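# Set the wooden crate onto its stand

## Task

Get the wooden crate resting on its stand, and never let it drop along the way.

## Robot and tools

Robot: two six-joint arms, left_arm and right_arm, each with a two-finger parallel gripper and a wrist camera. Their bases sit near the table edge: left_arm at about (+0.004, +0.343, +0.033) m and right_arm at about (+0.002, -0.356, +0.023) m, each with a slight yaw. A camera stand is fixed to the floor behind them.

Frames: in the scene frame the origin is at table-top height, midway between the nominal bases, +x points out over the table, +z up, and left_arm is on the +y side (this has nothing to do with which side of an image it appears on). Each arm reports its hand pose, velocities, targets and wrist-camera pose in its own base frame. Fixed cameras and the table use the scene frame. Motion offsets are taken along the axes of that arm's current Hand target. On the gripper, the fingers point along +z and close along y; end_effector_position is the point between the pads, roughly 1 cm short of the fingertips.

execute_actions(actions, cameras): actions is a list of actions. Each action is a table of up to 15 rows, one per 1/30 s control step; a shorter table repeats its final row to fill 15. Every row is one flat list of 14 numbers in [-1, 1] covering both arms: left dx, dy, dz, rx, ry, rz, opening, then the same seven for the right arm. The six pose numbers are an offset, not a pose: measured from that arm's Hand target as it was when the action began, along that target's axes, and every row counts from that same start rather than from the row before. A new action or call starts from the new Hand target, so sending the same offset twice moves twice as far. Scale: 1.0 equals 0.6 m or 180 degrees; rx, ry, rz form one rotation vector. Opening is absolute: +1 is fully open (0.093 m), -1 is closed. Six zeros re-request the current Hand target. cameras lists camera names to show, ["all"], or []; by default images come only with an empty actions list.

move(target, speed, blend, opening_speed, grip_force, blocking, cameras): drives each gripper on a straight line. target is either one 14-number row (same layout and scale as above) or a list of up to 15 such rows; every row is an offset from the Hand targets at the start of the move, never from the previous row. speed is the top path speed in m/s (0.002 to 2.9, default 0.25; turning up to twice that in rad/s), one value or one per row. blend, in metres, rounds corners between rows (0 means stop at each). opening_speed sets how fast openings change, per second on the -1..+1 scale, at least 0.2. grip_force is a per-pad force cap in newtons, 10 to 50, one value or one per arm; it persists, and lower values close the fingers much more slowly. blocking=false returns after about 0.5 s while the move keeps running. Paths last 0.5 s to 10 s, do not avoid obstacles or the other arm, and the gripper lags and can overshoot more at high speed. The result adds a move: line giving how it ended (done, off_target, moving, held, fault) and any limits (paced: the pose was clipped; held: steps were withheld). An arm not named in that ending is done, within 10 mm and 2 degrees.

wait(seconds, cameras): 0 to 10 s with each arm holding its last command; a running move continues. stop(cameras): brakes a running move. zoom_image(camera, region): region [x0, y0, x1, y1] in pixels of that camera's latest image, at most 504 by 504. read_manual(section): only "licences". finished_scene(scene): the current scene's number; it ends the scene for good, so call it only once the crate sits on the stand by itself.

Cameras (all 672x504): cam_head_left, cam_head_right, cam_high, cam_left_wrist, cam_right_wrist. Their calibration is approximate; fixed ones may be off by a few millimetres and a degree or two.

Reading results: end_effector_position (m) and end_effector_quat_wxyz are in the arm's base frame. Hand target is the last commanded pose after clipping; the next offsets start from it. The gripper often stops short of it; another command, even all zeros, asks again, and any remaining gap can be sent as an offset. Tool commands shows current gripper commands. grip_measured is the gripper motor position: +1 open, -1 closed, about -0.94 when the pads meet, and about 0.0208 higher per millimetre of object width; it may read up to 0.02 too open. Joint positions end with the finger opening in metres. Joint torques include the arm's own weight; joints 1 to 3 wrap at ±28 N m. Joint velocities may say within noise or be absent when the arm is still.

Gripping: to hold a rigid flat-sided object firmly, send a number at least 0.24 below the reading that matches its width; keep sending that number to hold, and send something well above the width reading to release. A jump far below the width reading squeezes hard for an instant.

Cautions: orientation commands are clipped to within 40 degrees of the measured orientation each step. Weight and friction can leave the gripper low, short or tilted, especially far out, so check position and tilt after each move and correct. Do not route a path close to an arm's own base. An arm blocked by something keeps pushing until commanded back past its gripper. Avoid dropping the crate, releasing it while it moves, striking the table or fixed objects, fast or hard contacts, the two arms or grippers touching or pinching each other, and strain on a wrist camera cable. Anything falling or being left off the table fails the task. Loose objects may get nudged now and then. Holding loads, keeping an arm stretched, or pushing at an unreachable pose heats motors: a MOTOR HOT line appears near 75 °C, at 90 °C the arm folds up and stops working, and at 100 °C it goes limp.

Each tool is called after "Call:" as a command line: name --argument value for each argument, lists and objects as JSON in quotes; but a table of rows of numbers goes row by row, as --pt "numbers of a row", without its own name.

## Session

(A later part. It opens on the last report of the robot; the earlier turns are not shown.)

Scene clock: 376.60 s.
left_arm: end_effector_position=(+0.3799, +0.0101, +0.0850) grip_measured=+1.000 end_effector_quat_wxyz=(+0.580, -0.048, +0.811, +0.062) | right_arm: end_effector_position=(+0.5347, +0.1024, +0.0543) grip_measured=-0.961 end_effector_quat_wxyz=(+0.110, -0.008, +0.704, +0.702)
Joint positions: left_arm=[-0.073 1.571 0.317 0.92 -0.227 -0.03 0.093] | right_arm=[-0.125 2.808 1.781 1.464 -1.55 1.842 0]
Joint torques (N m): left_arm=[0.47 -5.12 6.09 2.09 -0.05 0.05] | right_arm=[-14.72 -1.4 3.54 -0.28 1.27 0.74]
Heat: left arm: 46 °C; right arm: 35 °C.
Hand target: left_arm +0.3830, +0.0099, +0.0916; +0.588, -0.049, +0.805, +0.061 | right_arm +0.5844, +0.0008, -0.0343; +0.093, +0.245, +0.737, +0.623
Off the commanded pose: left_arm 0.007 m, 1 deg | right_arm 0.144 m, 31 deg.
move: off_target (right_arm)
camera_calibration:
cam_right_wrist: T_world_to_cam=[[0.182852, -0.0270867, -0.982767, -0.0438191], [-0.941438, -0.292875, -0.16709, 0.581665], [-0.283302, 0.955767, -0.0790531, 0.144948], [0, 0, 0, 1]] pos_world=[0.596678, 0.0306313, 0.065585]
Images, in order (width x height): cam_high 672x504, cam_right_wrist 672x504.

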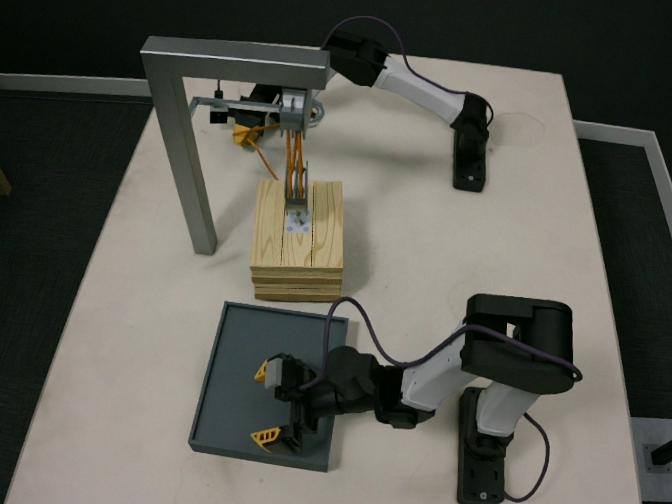

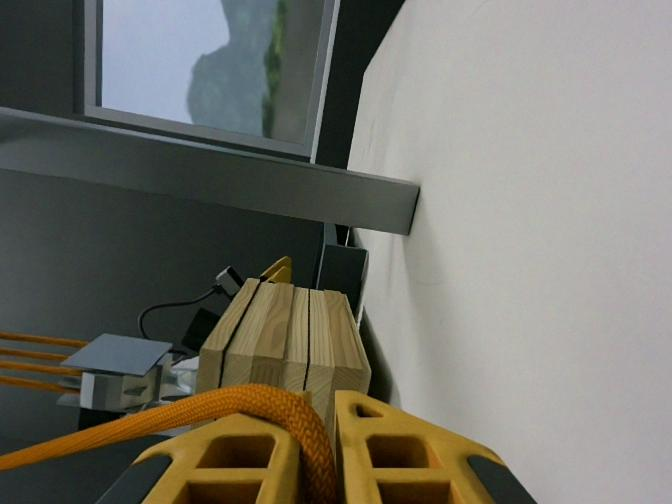

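Call:
move --target '[0,0,0,0,0,0,1,-0.083,-0.032,-0.218,-0.0142,-0.0803,0.0173,-1]' --speed 0.06 --cameras '["cam_high","cam_right_wrist","cam_head_left"]'

Scene clock: 383.70 s.
left_arm: end_effector_position=(+0.3799, +0.0101, +0.0850) grip_measured=+1.000 end_effector_quat_wxyz=(+0.580, -0.048, +0.811, +0.062) | right_arm: end_effector_position=(+0.5330, -0.0251, +0.0448) grip_measured=-0.961 end_effector_quat_wxyz=(+0.186, +0.086, +0.699, +0.685)
Joint positions: left_arm=[-0.073 1.571 0.317 0.92 -0.227 -0.03 0.093] | right_arm=[-0.368 2.785 1.697 1.463 -1.55 1.803 0]
Joint torques (N m): left_arm=[0.5 -5.15 6.02 2.11 -0.05 0.02] | right_arm=[-15.19 -1.65 5.05 -0.26 1.47 0.8]
Heat: left arm: 46 °C; right arm: 41 °C.
Hand target: left_arm +0.3830, +0.0099, +0.0916; +0.588, -0.049, +0.805, +0.061 | right_arm +0.5647, -0.1392, -0.0342; +0.173, +0.340, +0.699, +0.605
Off the commanded pose: left_arm 0.007 m, 1 deg | right_arm 0.142 m, 31 deg.
move: off_target (right_arm)
camera_calibration:
cam_right_wrist: T_world_to_cam=[[0.149643, -0.0629407, -0.986735, -0.0392358], [-0.987654, -0.056272, -0.146193, 0.570635], [-0.046324, 0.99643, -0.0705844, 0.140007], [0, 0, 0, 1]] pos_world=[0.575947, -0.109865, 0.0545899]
Images, in order (width x height): cam_head_left 672x504, cam_high 672x504, cam_right_wrist 672x504.

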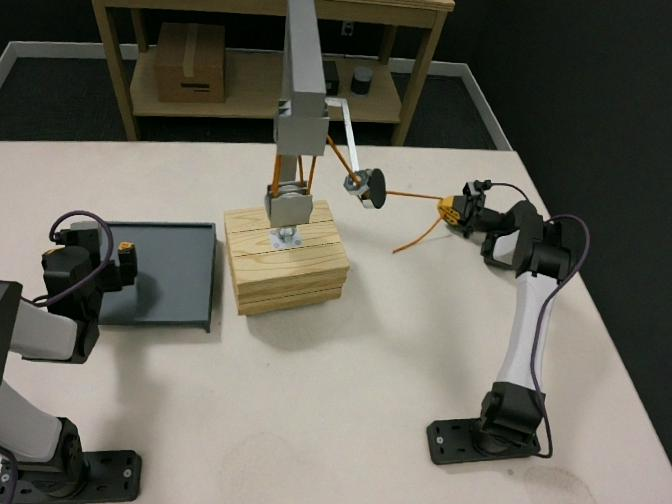

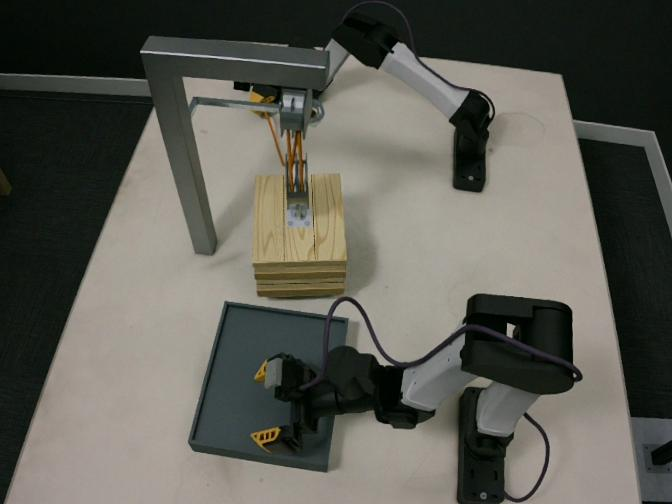

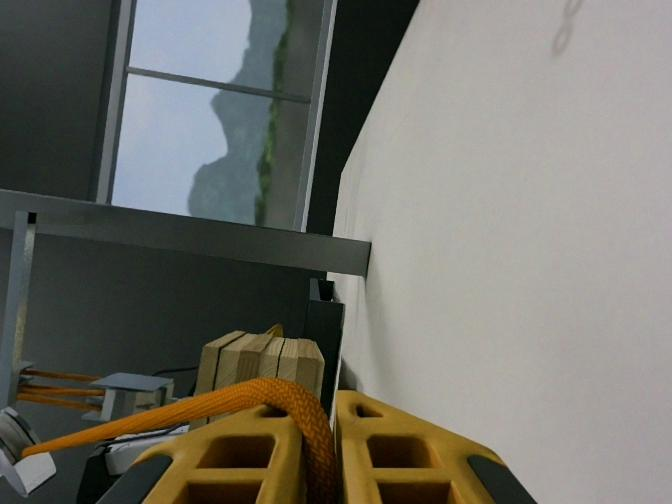

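Call:
move --target '[0,0,0,0,0,0,1,-0.089,-0.035,-0.235,-0.0189,-0.107,0.0231,-1]' --speed 0.06 --cameras '["cam_high","cam_right_wrist","cam_head_left"]'

Scene clock: 392.03 s.
left_arm: end_effector_position=(+0.3799, +0.0101, +0.0850) grip_measured=+1.000 end_effector_quat_wxyz=(+0.580, -0.048, +0.811, +0.062) | right_arm: end_effector_position=(+0.4848, -0.1321, +0.0355) grip_measured=-0.961 end_effector_quat_wxyz=(+0.233, +0.205, +0.675, +0.670)
Joint positions: left_arm=[-0.073 1.571 0.317 0.92 -0.227 -0.03 0.093] | right_arm=[-0.608 2.697 1.473 1.466 -1.548 1.773 0]
Joint torques (N m): left_arm=[0.46 -5.18 6 2.14 0.02 0] | right_arm=[-18.44 -1.2 6.72 0.15 2.12 0.49]
Heat: left arm: 46 °C; right arm: 49 °C.
Hand target: left_arm +0.3830, +0.0099, +0.0916; +0.588, -0.049, +0.805, +0.061 | right_arm +0.5050, -0.2791, -0.0342; +0.276, +0.456, +0.629, +0.566
Off the commanded pose: left_arm 0.007 m, 1 deg | right_arm 0.164 m, 32 deg.
move: off_target (right_arm)
camera_calibration:
cam_right_wrist: T_world_to_cam=[[0.0456272, -0.037928, -0.998238, 0.00617682], [-0.980875, 0.187575, -0.0519604, 0.541291], [0.189215, 0.981518, -0.0286441, 0.126084], [0, 0, 0, 1]] pos_world=[0.5068, -0.225052, 0.0379032]
Images, in order (width x height): cam_head_left 672x504, cam_high 672x504, cam_right_wrist 672x504.

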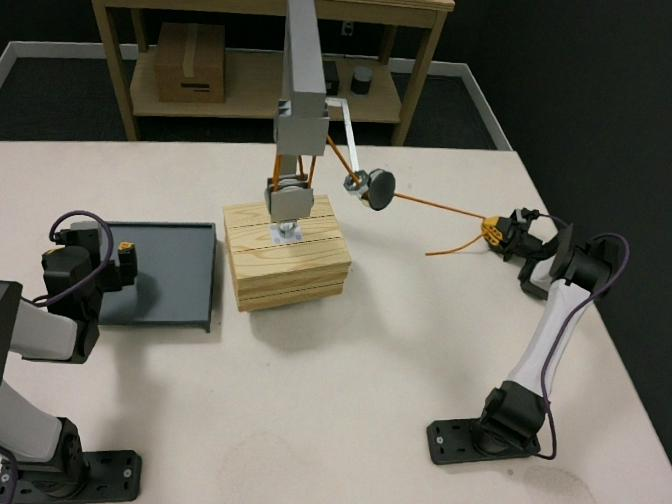

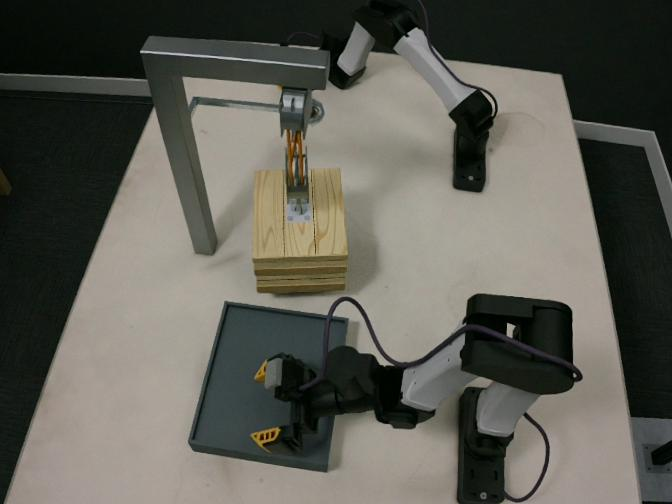

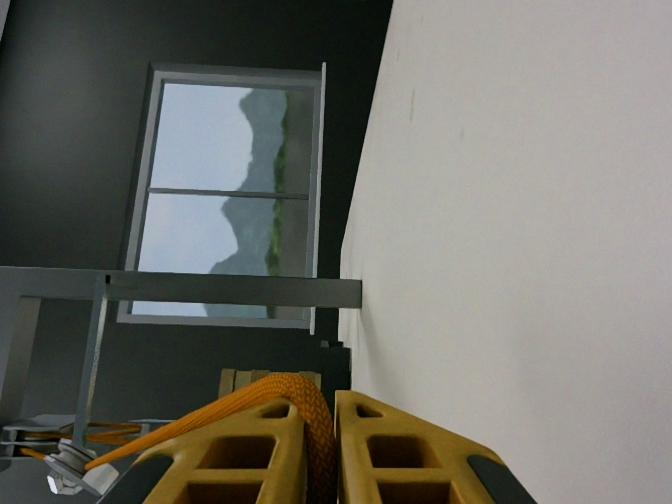

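Call:
move --target '[0,0,0,0,0,0,1,0.535,-0.003,0.42,0.0444,0.251,-0.054,-1]' --speed 0.1 --cameras '["cam_high","cam_right_wrist","cam_head_left"]'

Scene clock: 404.97 s.
left_arm: end_effector_position=(+0.3799, +0.0101, +0.0850) grip_measured=+1.000 end_effector_quat_wxyz=(+0.580, -0.048, +0.811, +0.062) | right_arm: end_effector_position=(+0.5594, +0.1353, +0.0459) grip_measured=-0.961 end_effector_quat_wxyz=(+0.067, -0.012, +0.704, +0.707)
Joint positions: left_arm=[-0.073 1.571 0.317 0.92 -0.227 -0.03 0.093] | right_arm=[-0.06 2.949 2.063 1.335 -1.55 1.908 0]
Joint torques (N m): left_arm=[0.44 -5.11 5.86 2.08 -0.01 0.02] | right_arm=[-2.1 -3.54 3.33 -0.13 1.17 0.35]
Heat: left arm: 46 °C; right arm: 51 °C.
Hand target: left_arm +0.3830, +0.0099, +0.0916; +0.588, -0.049, +0.805, +0.061 | right_arm +0.5831, +0.1214, -0.0337; +0.028, +0.168, +0.759, +0.629
Off the commanded pose: left_arm 0.007 m, 1 deg | right_arm 0.084 m, 24 deg.
move: off_target (right_arm)
camera_calibration:
cam_right_wrist: T_world_to_cam=[[0.130963, -0.0105387, -0.991331, -0.0284899], [-0.927709, -0.353897, -0.118796, 0.611402], [-0.349577, 0.935225, -0.0561241, 0.15864], [0, 0, 0, 1]] pos_world=[0.626392, 0.0677089, 0.0532925]
Images, in order (width x height): cam_head_left 672x504, cam_high 672x504, cam_right_wrist 672x504.

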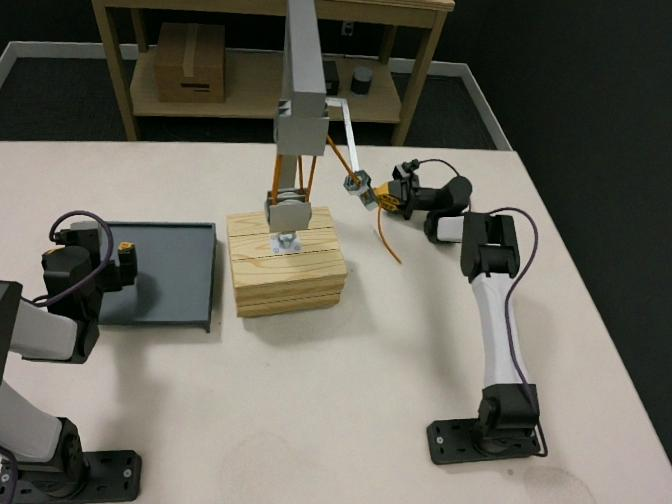

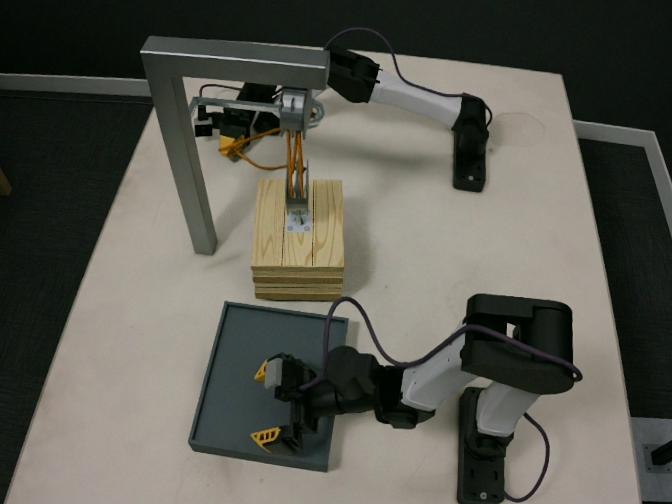

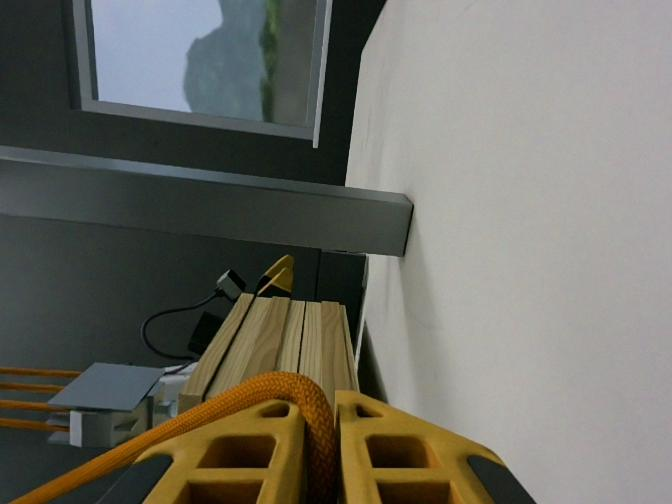

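Call:
move --target '[-0.0655,0.1407,-0.039,-0.2268,0.4041,-0.4381,1,0,0,0,0,0,0,-1]' --speed 0.3 --cameras '["cam_high","cam_left_wrist","cam_head_left"]'

Scene clock: 433.13 s.
left_arm: end_effector_position=(+0.3559, +0.0900, +0.1384) grip_measured=+1.000 end_effector_quat_wxyz=(+0.089, +0.696, -0.707, +0.085) | right_arm: end_effector_position=(+0.5594, +0.1353, +0.0459) grip_measured=-0.961 end_effector_quat_wxyz=(+0.066, -0.010, +0.704, +0.707)
Joint positions: left_arm=[0.352 2.026 1.884 -1.522 0.229 -1.193 0.093] | right_arm=[-0.06 2.949 2.063 1.335 -1.55 1.913 0]
Joint torques (N m): left_arm=[0.68 -7.54 8.88 0.13 0.32 -0.12] | right_arm=[-2.13 -3.36 3.77 -0.1 1.17 0.36]
Heat: left arm: 45 °C; right arm: 36 °C.
Hand target: left_arm +0.3601, +0.0898, +0.1396; +0.092, +0.701, -0.701, +0.092 | right_arm +0.5831, +0.1214, -0.0337; +0.028, +0.168, +0.759, +0.629
Off the commanded pose: left_arm 0.004 m, 1 deg | right_arm 0.084 m, 24 deg.
move: off_target (right_arm)
camera_calibration:
cam_left_wrist: T_world_to_cam=[[0.999805, -0.0197205, -0.00098513, -0.354614], [-0.0148434, -0.783571, 0.621125, 0.0297576], [-0.0130208, -0.620989, -0.783711, 0.250164], [0, 0, 0, 1]] pos_world=[0.358244, 0.171673, 0.177223]
Images, in order (width x height): cam_head_left 672x504, cam_high 672x504, cam_left_wrist 672x504.

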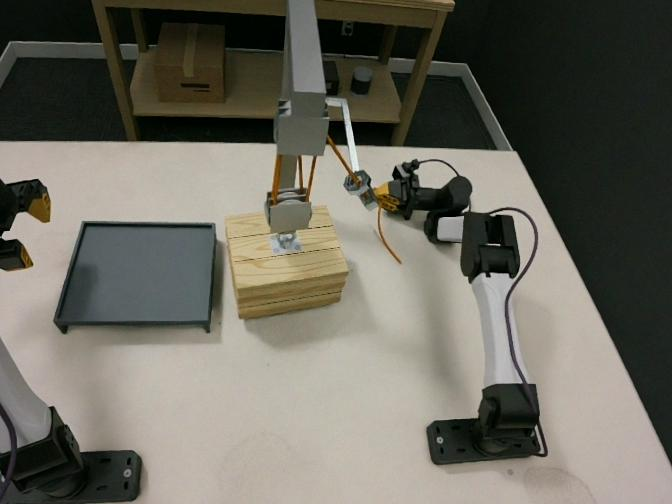

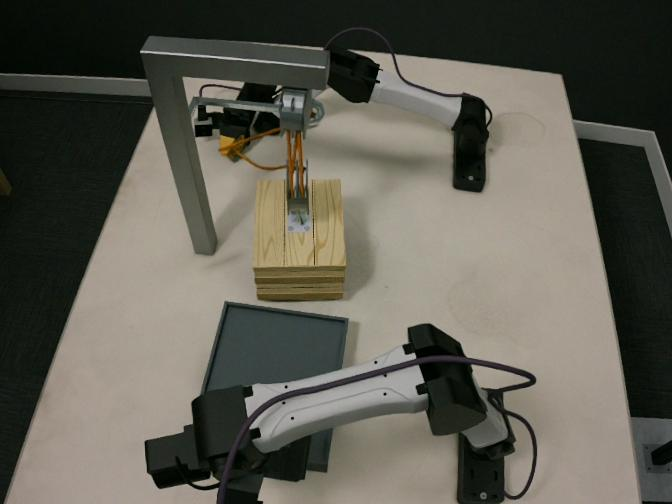

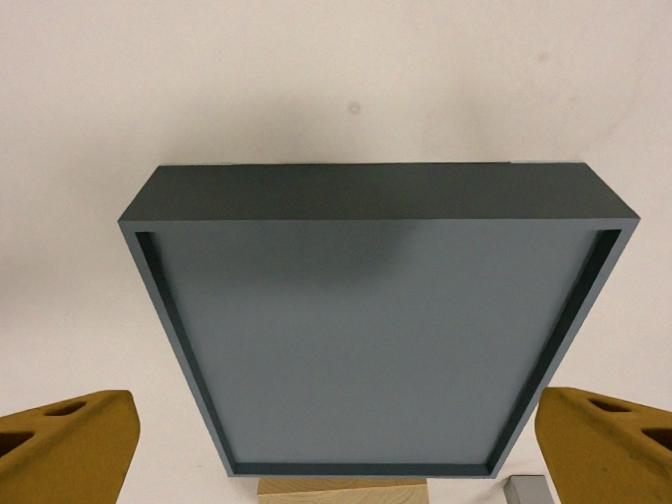

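Call:
move --pt "-0.066 -0.027 0.051 0 0 0 1 0 0 0 0 0 0 -1" --pt "-0.098 -0.027 0.224 0 0 0 1 0 0 0 0 0 0 -1" --blend '[0.02,0]' --speed 0.2 --cameras '["cam_high","cam_left_wrist","cam_head_left"]'

Scene clock: 443.43 s.
left_arm: end_effector_position=(+0.3738, +0.1151, -0.0023) grip_measured=+1.000 end_effector_quat_wxyz=(+0.090, +0.703, -0.700, +0.087) | right_arm: end_effector_position=(+0.5594, +0.1353, +0.0459) grip_measured=-0.961 end_effector_quat_wxyz=(+0.066, -0.010, +0.704, +0.707)
Joint positions: left_arm=[0.397 2.213 1.605 -1.066 0.23 -1.167 0.093] | right_arm=[-0.06 2.949 2.063 1.335 -1.55 1.913 0]
Joint torques (N m): left_arm=[0.01 -8.96 5.94 0.22 0.3 0] | right_arm=[-2.09 -3.34 3.74 -0.1 1.17 0.35]
Heat: left arm: 42 °C; right arm: 34 °C.
Hand target: left_arm +0.3763, +0.1119, -0.0054; +0.092, +0.701, -0.701, +0.092 | right_arm +0.5831, +0.1214, -0.0337; +0.028, +0.168, +0.759, +0.629
Off the commanded pose: left_arm 0.005 m, 1 deg | right_arm 0.084 m, 24 deg.
move: off_target (right_arm)
camera_calibration:
cam_left_wrist: T_world_to_cam=[[0.999996, 0.000544863, -0.00277845, -0.374583], [0.00216099, -0.780924, 0.624622, 0.130385], [-0.00182943, -0.624625, -0.780922, 0.152016], [0, 0, 0, 1]] pos_world=[0.374578, 0.196978, 0.0362306]
Images, in order (width x height): cam_head_left 672x504, cam_high 672x504, cam_left_wrist 672x504.

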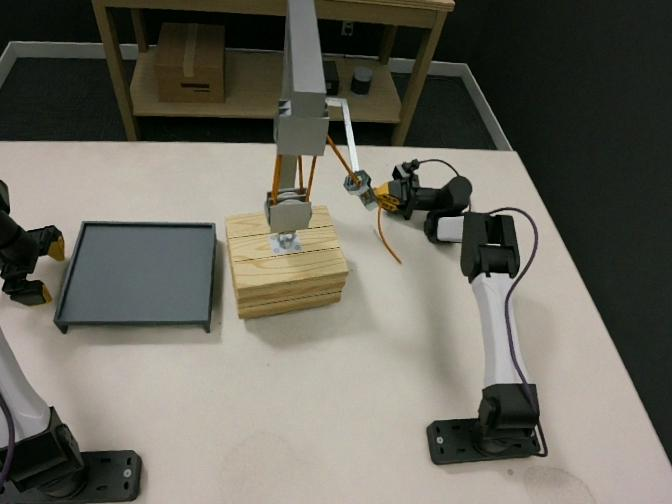

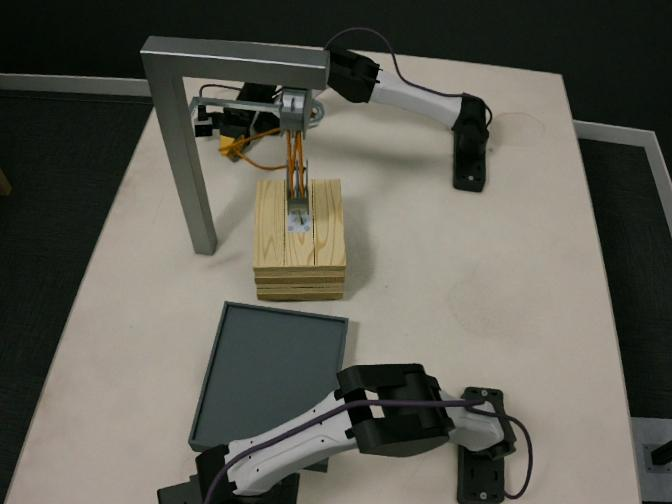

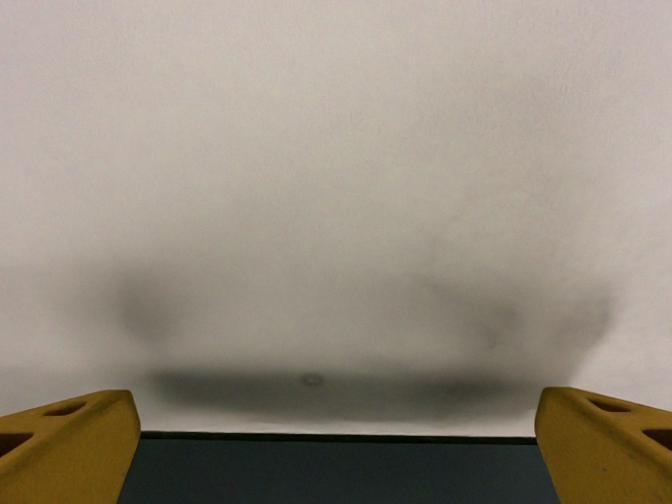

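Call:
move --target '[0,0,0,0,0,0,1,-0.2007,-0.1147,-0.698,-0.0444,-0.251,0.054,-1]' --speed 0.12 --cameras '["cam_high","cam_head_left","cam_right_wrist"]'

Scene clock: 451.60 s.
left_arm: end_effector_position=(+0.3739, +0.1151, -0.0023) grip_measured=+1.000 end_effector_quat_wxyz=(+0.090, +0.703, -0.700, +0.087) | right_arm: end_effector_position=(+0.5497, -0.1707, +0.0566) grip_measured=-0.961 end_effector_quat_wxyz=(+0.265, +0.164, +0.683, +0.661)
Joint positions: left_arm=[0.397 2.213 1.605 -1.065 0.23 -1.167 0.093] | right_arm=[-0.598 2.975 2.121 1.462 -1.548 2.032 0]
Joint torques (N m): left_arm=[-0.03 -9.07 5.93 0.25 0.3 0.05] | right_arm=[-16.81 -2.37 3.93 -0.58 1.98 0.54]
Heat: left arm: 40 °C; right arm: 39 °C.
Hand target: left_arm +0.3763, +0.1119, -0.0054; +0.092, +0.701, -0.701, +0.092 | right_arm +0.5754, -0.3198, -0.0333; +0.276, +0.456, +0.629, +0.566
Off the commanded pose: left_arm 0.005 m, 1 deg | right_arm 0.176 m, 36 deg.
move: off_target (right_arm)
camera_calibration:
cam_right_wrist: T_world_to_cam=[[0.13729, -0.0927526, -0.986179, -0.0375951], [-0.973692, 0.170162, -0.151556, 0.612064], [0.181867, 0.981041, -0.0669509, 0.15828], [0, 0, 0, 1]] pos_world=[0.572337, -0.262916, 0.0662832]
Images, in order (width x height): cam_head_left 672x504, cam_high 672x504, cam_right_wrist 672x504.

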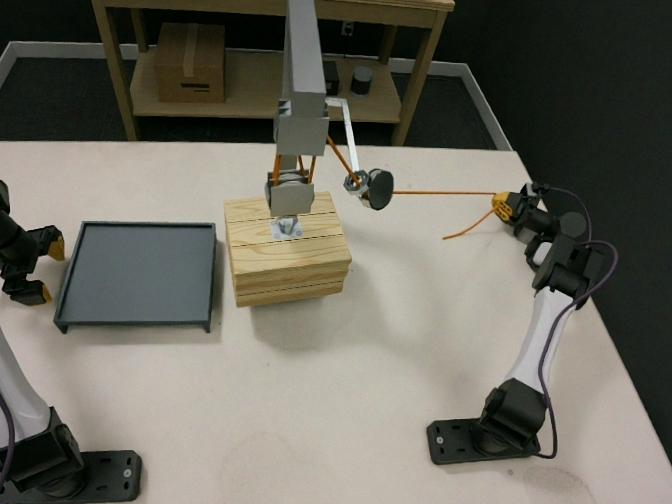

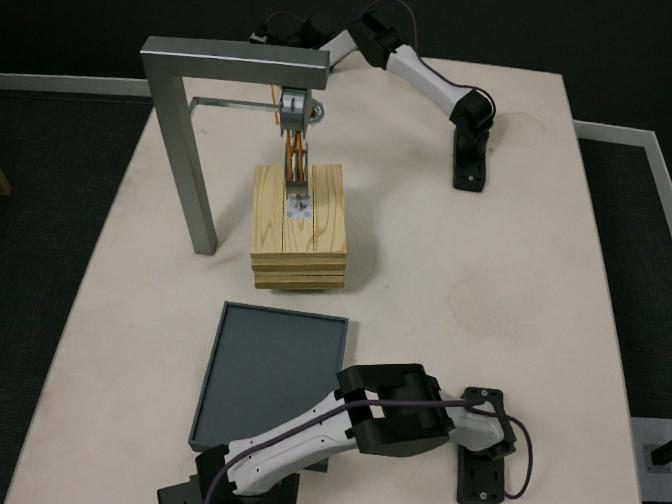

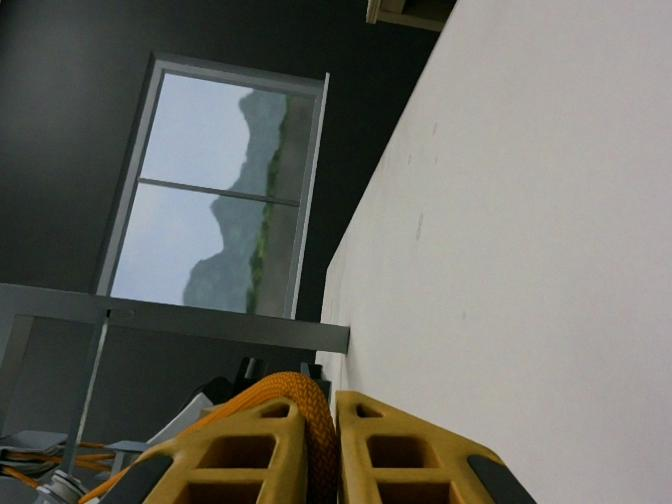

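Call:
move --target '[0,0,0,0,0,0,1,-0.139,-0.024,-0.062,0,0,0,-1]' --speed 0.12 --cameras '["cam_high","cam_head_left","cam_head_right"]'

Call:
zoom_image --camera "cam_head_left" --region '[180, 180, 380, 340]'

Scene clock: 456.30 s.
left_arm: end_effector_position=(+0.3739, +0.1151, -0.0023) grip_measured=+1.000 end_effector_quat_wxyz=(+0.090, +0.703, -0.700, +0.087) | right_arm: end_effector_position=(+0.5404, -0.2109, +0.0592) grip_measured=-0.961 end_effector_quat_wxyz=(+0.311, +0.161, +0.684, +0.640)
Joint positions: left_arm=[0.397 2.213 1.605 -1.065 0.23 -1.167 0.093] | right_arm=[-0.667 3.002 2.186 1.457 -1.549 1.991 0]
Joint torques (N m): left_arm=[-0.08 -8.99 5.97 0.25 0.26 0.04] | right_arm=[-21.04 -3.63 4.53 -1.83 1.47 0.33]
Heat: left arm: 39 °C; right arm: 44 °C.
Hand target: left_arm +0.3763, +0.1119, -0.0054; +0.092, +0.701, -0.701, +0.092 | right_arm +0.5757, -0.4098, -0.0537; +0.276, +0.456, +0.629, +0.566
Off the commanded pose: left_arm 0.005 m, 1 deg | right_arm 0.232 m, 36 deg.
move: off_target (right_arm)
Images, in order (width x height): cam_head_left 672x504, cam_head_right 672x504, cam_high 672x504.

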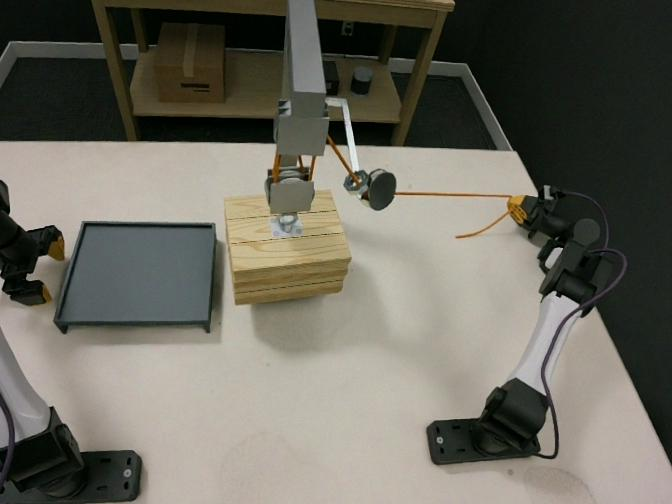

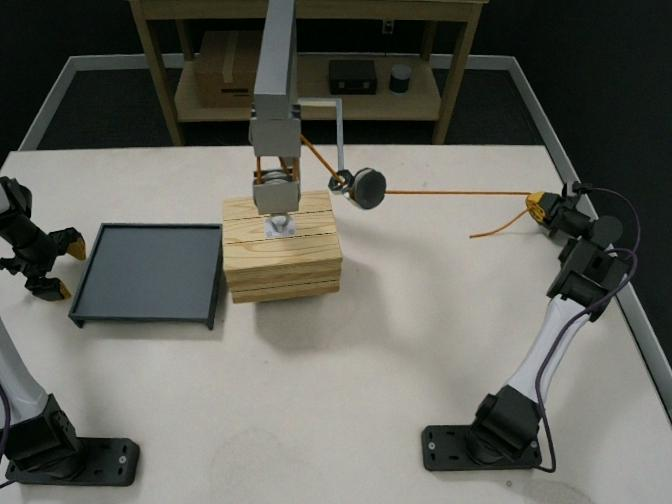

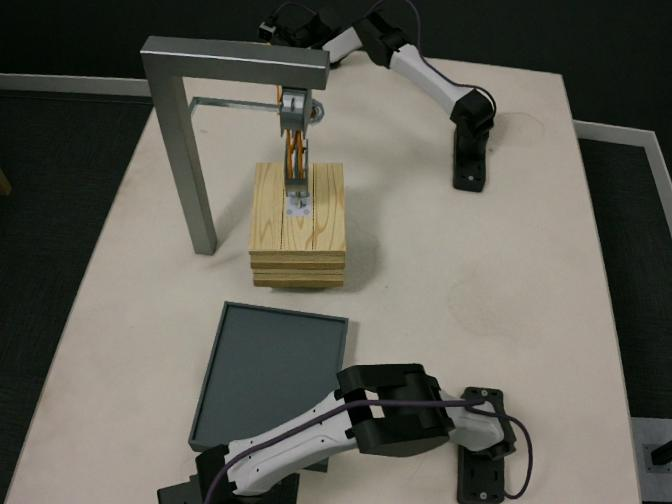

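Scaled by 2.520 from the camera's 672x504 image, which has a finer 960x720 frame.

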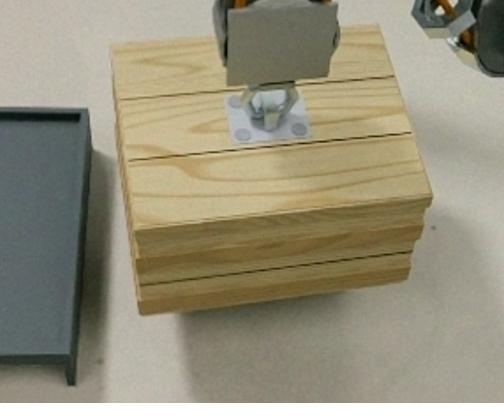

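Call:
move --target '[0.193,0,0.052,0.008,0,-0.0295,1,0,0,0,0,0,0,-1]' --speed 0.1 --cameras '["cam_high","cam_head_left","cam_left_wrist"]'

Call:
zoom_image --camera "cam_high" --region '[170, 130, 380, 420]'

Scene clock: 468.60 s.
left_arm: end_effector_position=(+0.3718, +0.0068, -0.0130) grip_measured=+1.000 end_effector_quat_wxyz=(+0.085, +0.728, -0.677, +0.071) | right_arm: end_effector_position=(+0.5404, -0.2109, +0.0592) grip_measured=-0.961 end_effector_quat_wxyz=(+0.311, +0.161, +0.684, +0.640)
Joint positions: left_arm=[0.116 2.106 1.392 -0.894 0.218 -1.523 0.093] | right_arm=[-0.667 3.002 2.186 1.457 -1.549 1.989 0]
Joint torques (N m): left_arm=[-1.35 -11.17 4.31 0.53 0.68 -0.48] | right_arm=[-21.03 -3.69 4.46 -1.82 1.48 0.33]
Heat: left arm: 37 °C; right arm: 62 °C.
Hand target: left_arm +0.3763, -0.0080, -0.0057; +0.088, +0.734, -0.666, +0.096 | right_arm +0.5757, -0.4098, -0.0537; +0.276, +0.456, +0.629, +0.566
Off the commanded pose: left_arm 0.017 m, 3 deg | right_arm 0.231 m, 36 deg.
move: off_target (left_arm, right_arm)
camera_calibration:
cam_left_wrist: T_world_to_cam=[[0.997517, 0.0654301, -0.0260424, -0.372384], [0.0679649, -0.79762, 0.599318, 0.0278435], [0.0184415, -0.5996, -0.800087, 0.0680289], [0, 0, 0, 1]] pos_world=[0.368312, 0.0873638, 0.0280442]
Images, in order (width x height): cam_head_left 672x504, cam_high 672x504, cam_left_wrist 672x504.

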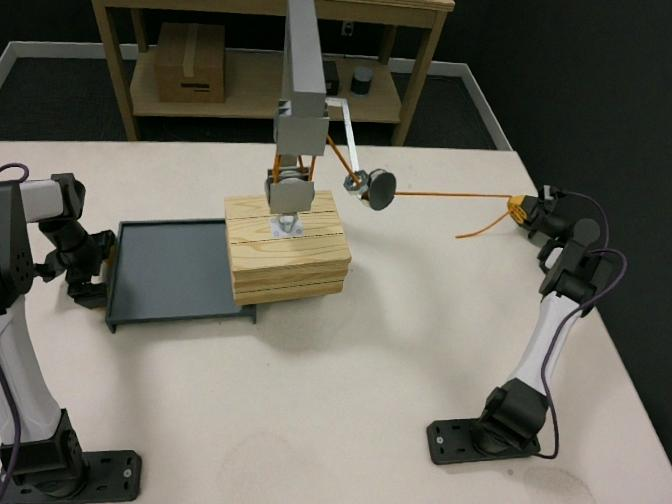

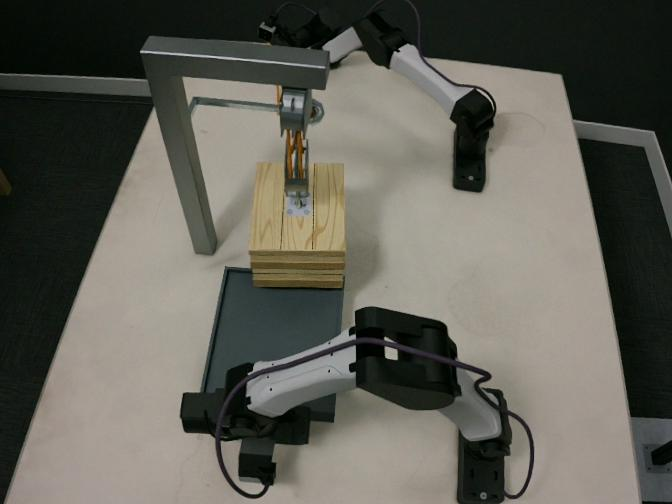

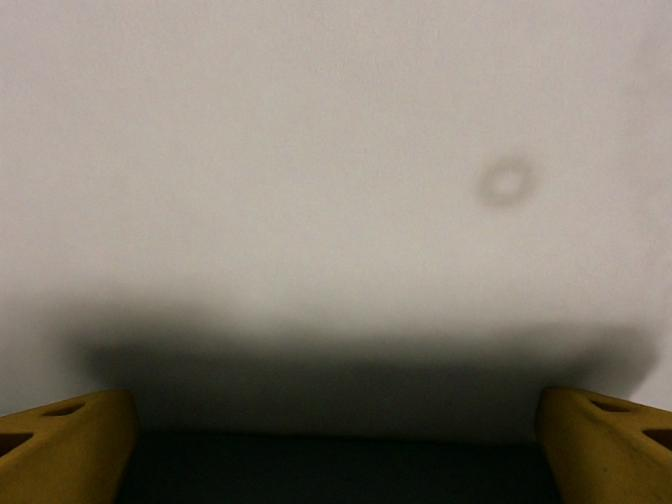

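Scaled by 1.738 from the camera's 672x504 image, which has a finer 960x720 frame.

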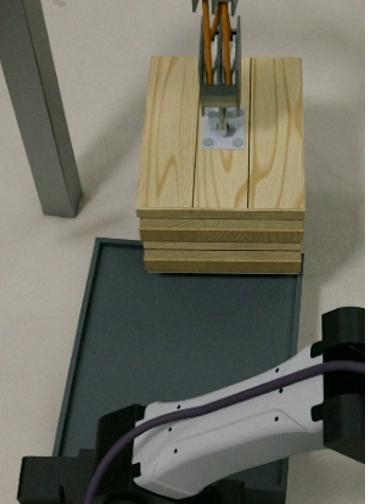

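Call:
move --target '[0.286,0.038,0.063,0.008,0,-0.0295,1,0,0,0,0,0,0,-1]' --speed 0.16 --cameras '["cam_high","cam_head_left"]'

Call:
zoom_image --camera "cam_head_left" --region '[150, 170, 390, 350]'

Scene clock: 473.23 s.
left_arm: end_effector_position=(+0.3592, -0.1692, -0.0047) grip_measured=+1.000 end_effector_quat_wxyz=(+0.080, +0.754, -0.648, +0.075) | right_arm: end_effector_position=(+0.5404, -0.2109, +0.0592) grip_measured=-0.961 end_effector_quat_wxyz=(+0.311, +0.161, +0.684, +0.640)
Joint positions: left_arm=[-0.355 2.079 1.384 -0.79 0.201 -2.086 0.093] | right_arm=[-0.667 3.002 2.186 1.457 -1.549 1.989 0]
Joint torques (N m): left_arm=[-0.43 -8.23 9.22 0.68 0.66 -0.1] | right_arm=[-21.04 -3.69 4.44 -1.82 1.47 0.33]
Heat: left arm: 37 °C; right arm: 68 °C.
Hand target: left_arm +0.3705, -0.1850, +0.0022; +0.083, +0.765, -0.631, +0.101 | right_arm +0.5757, -0.4098, -0.0537; +0.276, +0.456, +0.629, +0.566
Off the commanded pose: left_arm 0.021 m, 4 deg | right_arm 0.231 m, 36 deg.
joint sent to its limit (left arm) — joint 6 (wrist roll), lower limit. The joint targets are off in orientation, not in position.
move: off_target (left_arm, right_arm)
Images, in order (width x height): cam_head_left 672x504, cam_high 672x504.

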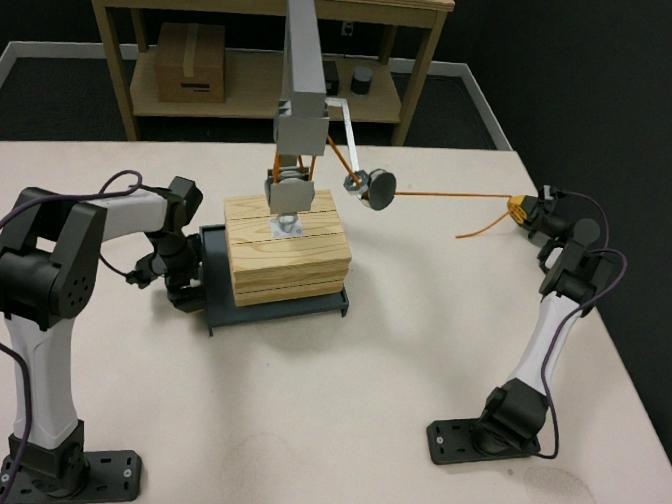

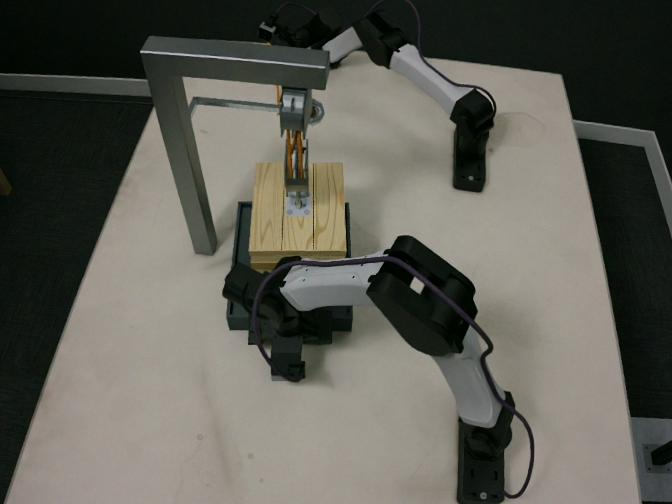

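Scaled by 2.100 from the camera's 672x504 image, which has a finer 960x720 frame.

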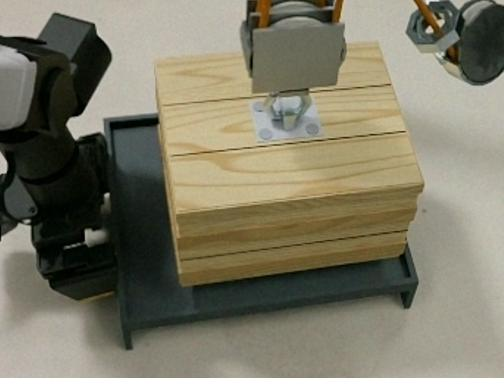

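Call:
move --target '[0.03,0,0,0,0,0,1,0.11,0.02,0.05,0,0,0,-1]' --speed 0.1 --cameras '["cam_high","cam_head_left","cam_head_right"]'

Call:
zoom_image --camera "cam_head_left" --region '[150, 170, 390, 350]'

Scene clock: 479.60 s.
left_arm: end_effector_position=(+0.3612, -0.1776, -0.0013) grip_measured=+1.000 end_effector_quat_wxyz=(+0.084, +0.753, -0.650, +0.065) | right_arm: end_effector_position=(+0.5386, -0.2097, +0.0580) grip_measured=-0.961 end_effector_quat_wxyz=(+0.297, +0.176, +0.680, +0.647)
Joint positions: left_arm=[-0.373 2.107 1.445 -0.841 0.201 -2.097 0.093] | right_arm=[-0.667 2.989 2.154 1.46 -1.549 2.019 0]
Joint torques (N m): left_arm=[-1.8 -8.23 9.66 0.75 0.71 0] | right_arm=[-12.94 -2.93 4.31 -1.18 1.95 0.37]
Heat: left arm: 37 °C; right arm: 72 °C.
Hand target: left_arm +0.3738, -0.2022, +0.0069; +0.083, +0.765, -0.631, +0.101 | right_arm +0.5761, -0.3384, -0.0370; +0.276, +0.456, +0.629, +0.566
Off the commanded pose: left_arm 0.029 m, 5 deg | right_arm 0.164 m, 34 deg.
joint sent to its limit (left arm) — joint 6 (wrist roll), lower limit. The joint targets are off in orientation, not in position.
move: off_target (left_arm, right_arm)
Images, in order (width x height): cam_head_left 672x504, cam_head_right 672x504, cam_high 672x504.

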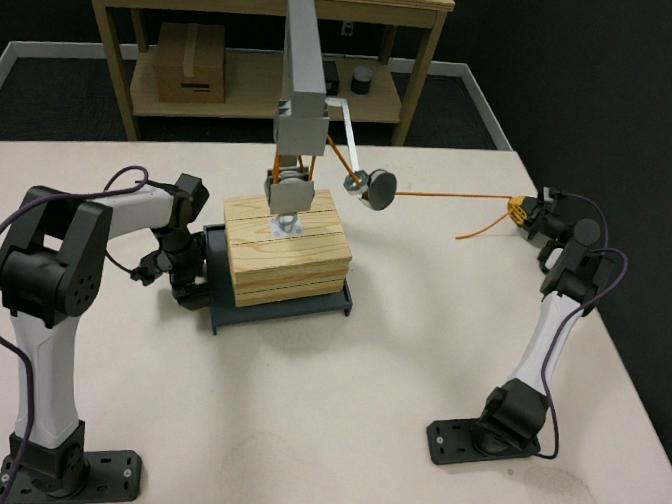

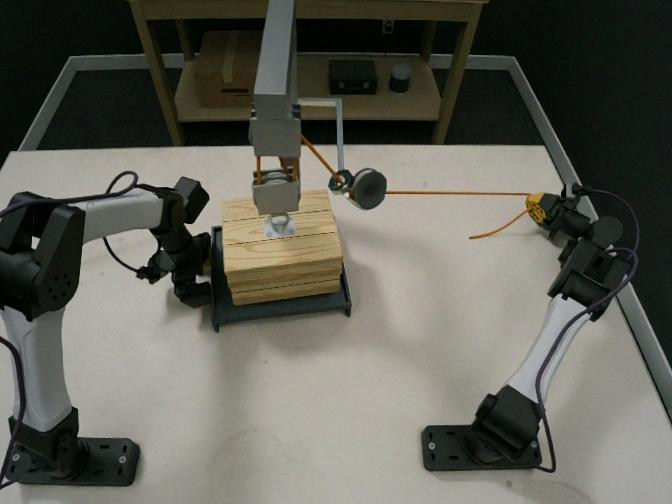

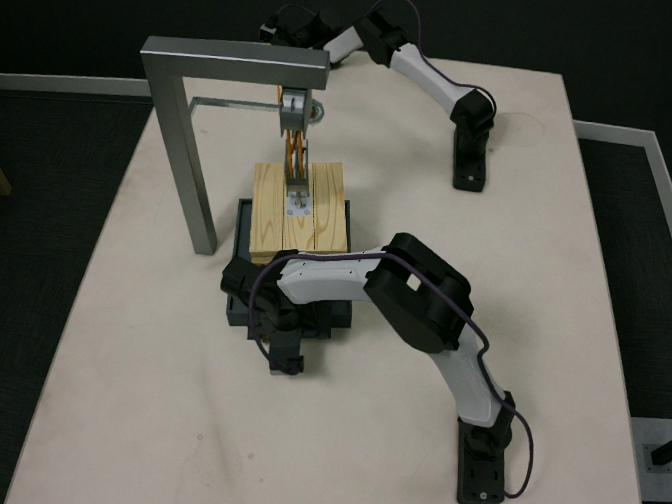

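Scaled by 2.100 from the camera's 672x504 image, which has a finer 960x720 frame.

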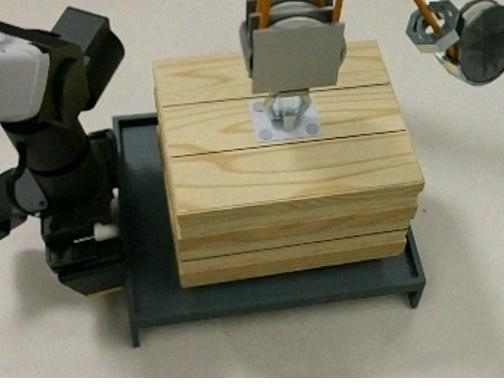

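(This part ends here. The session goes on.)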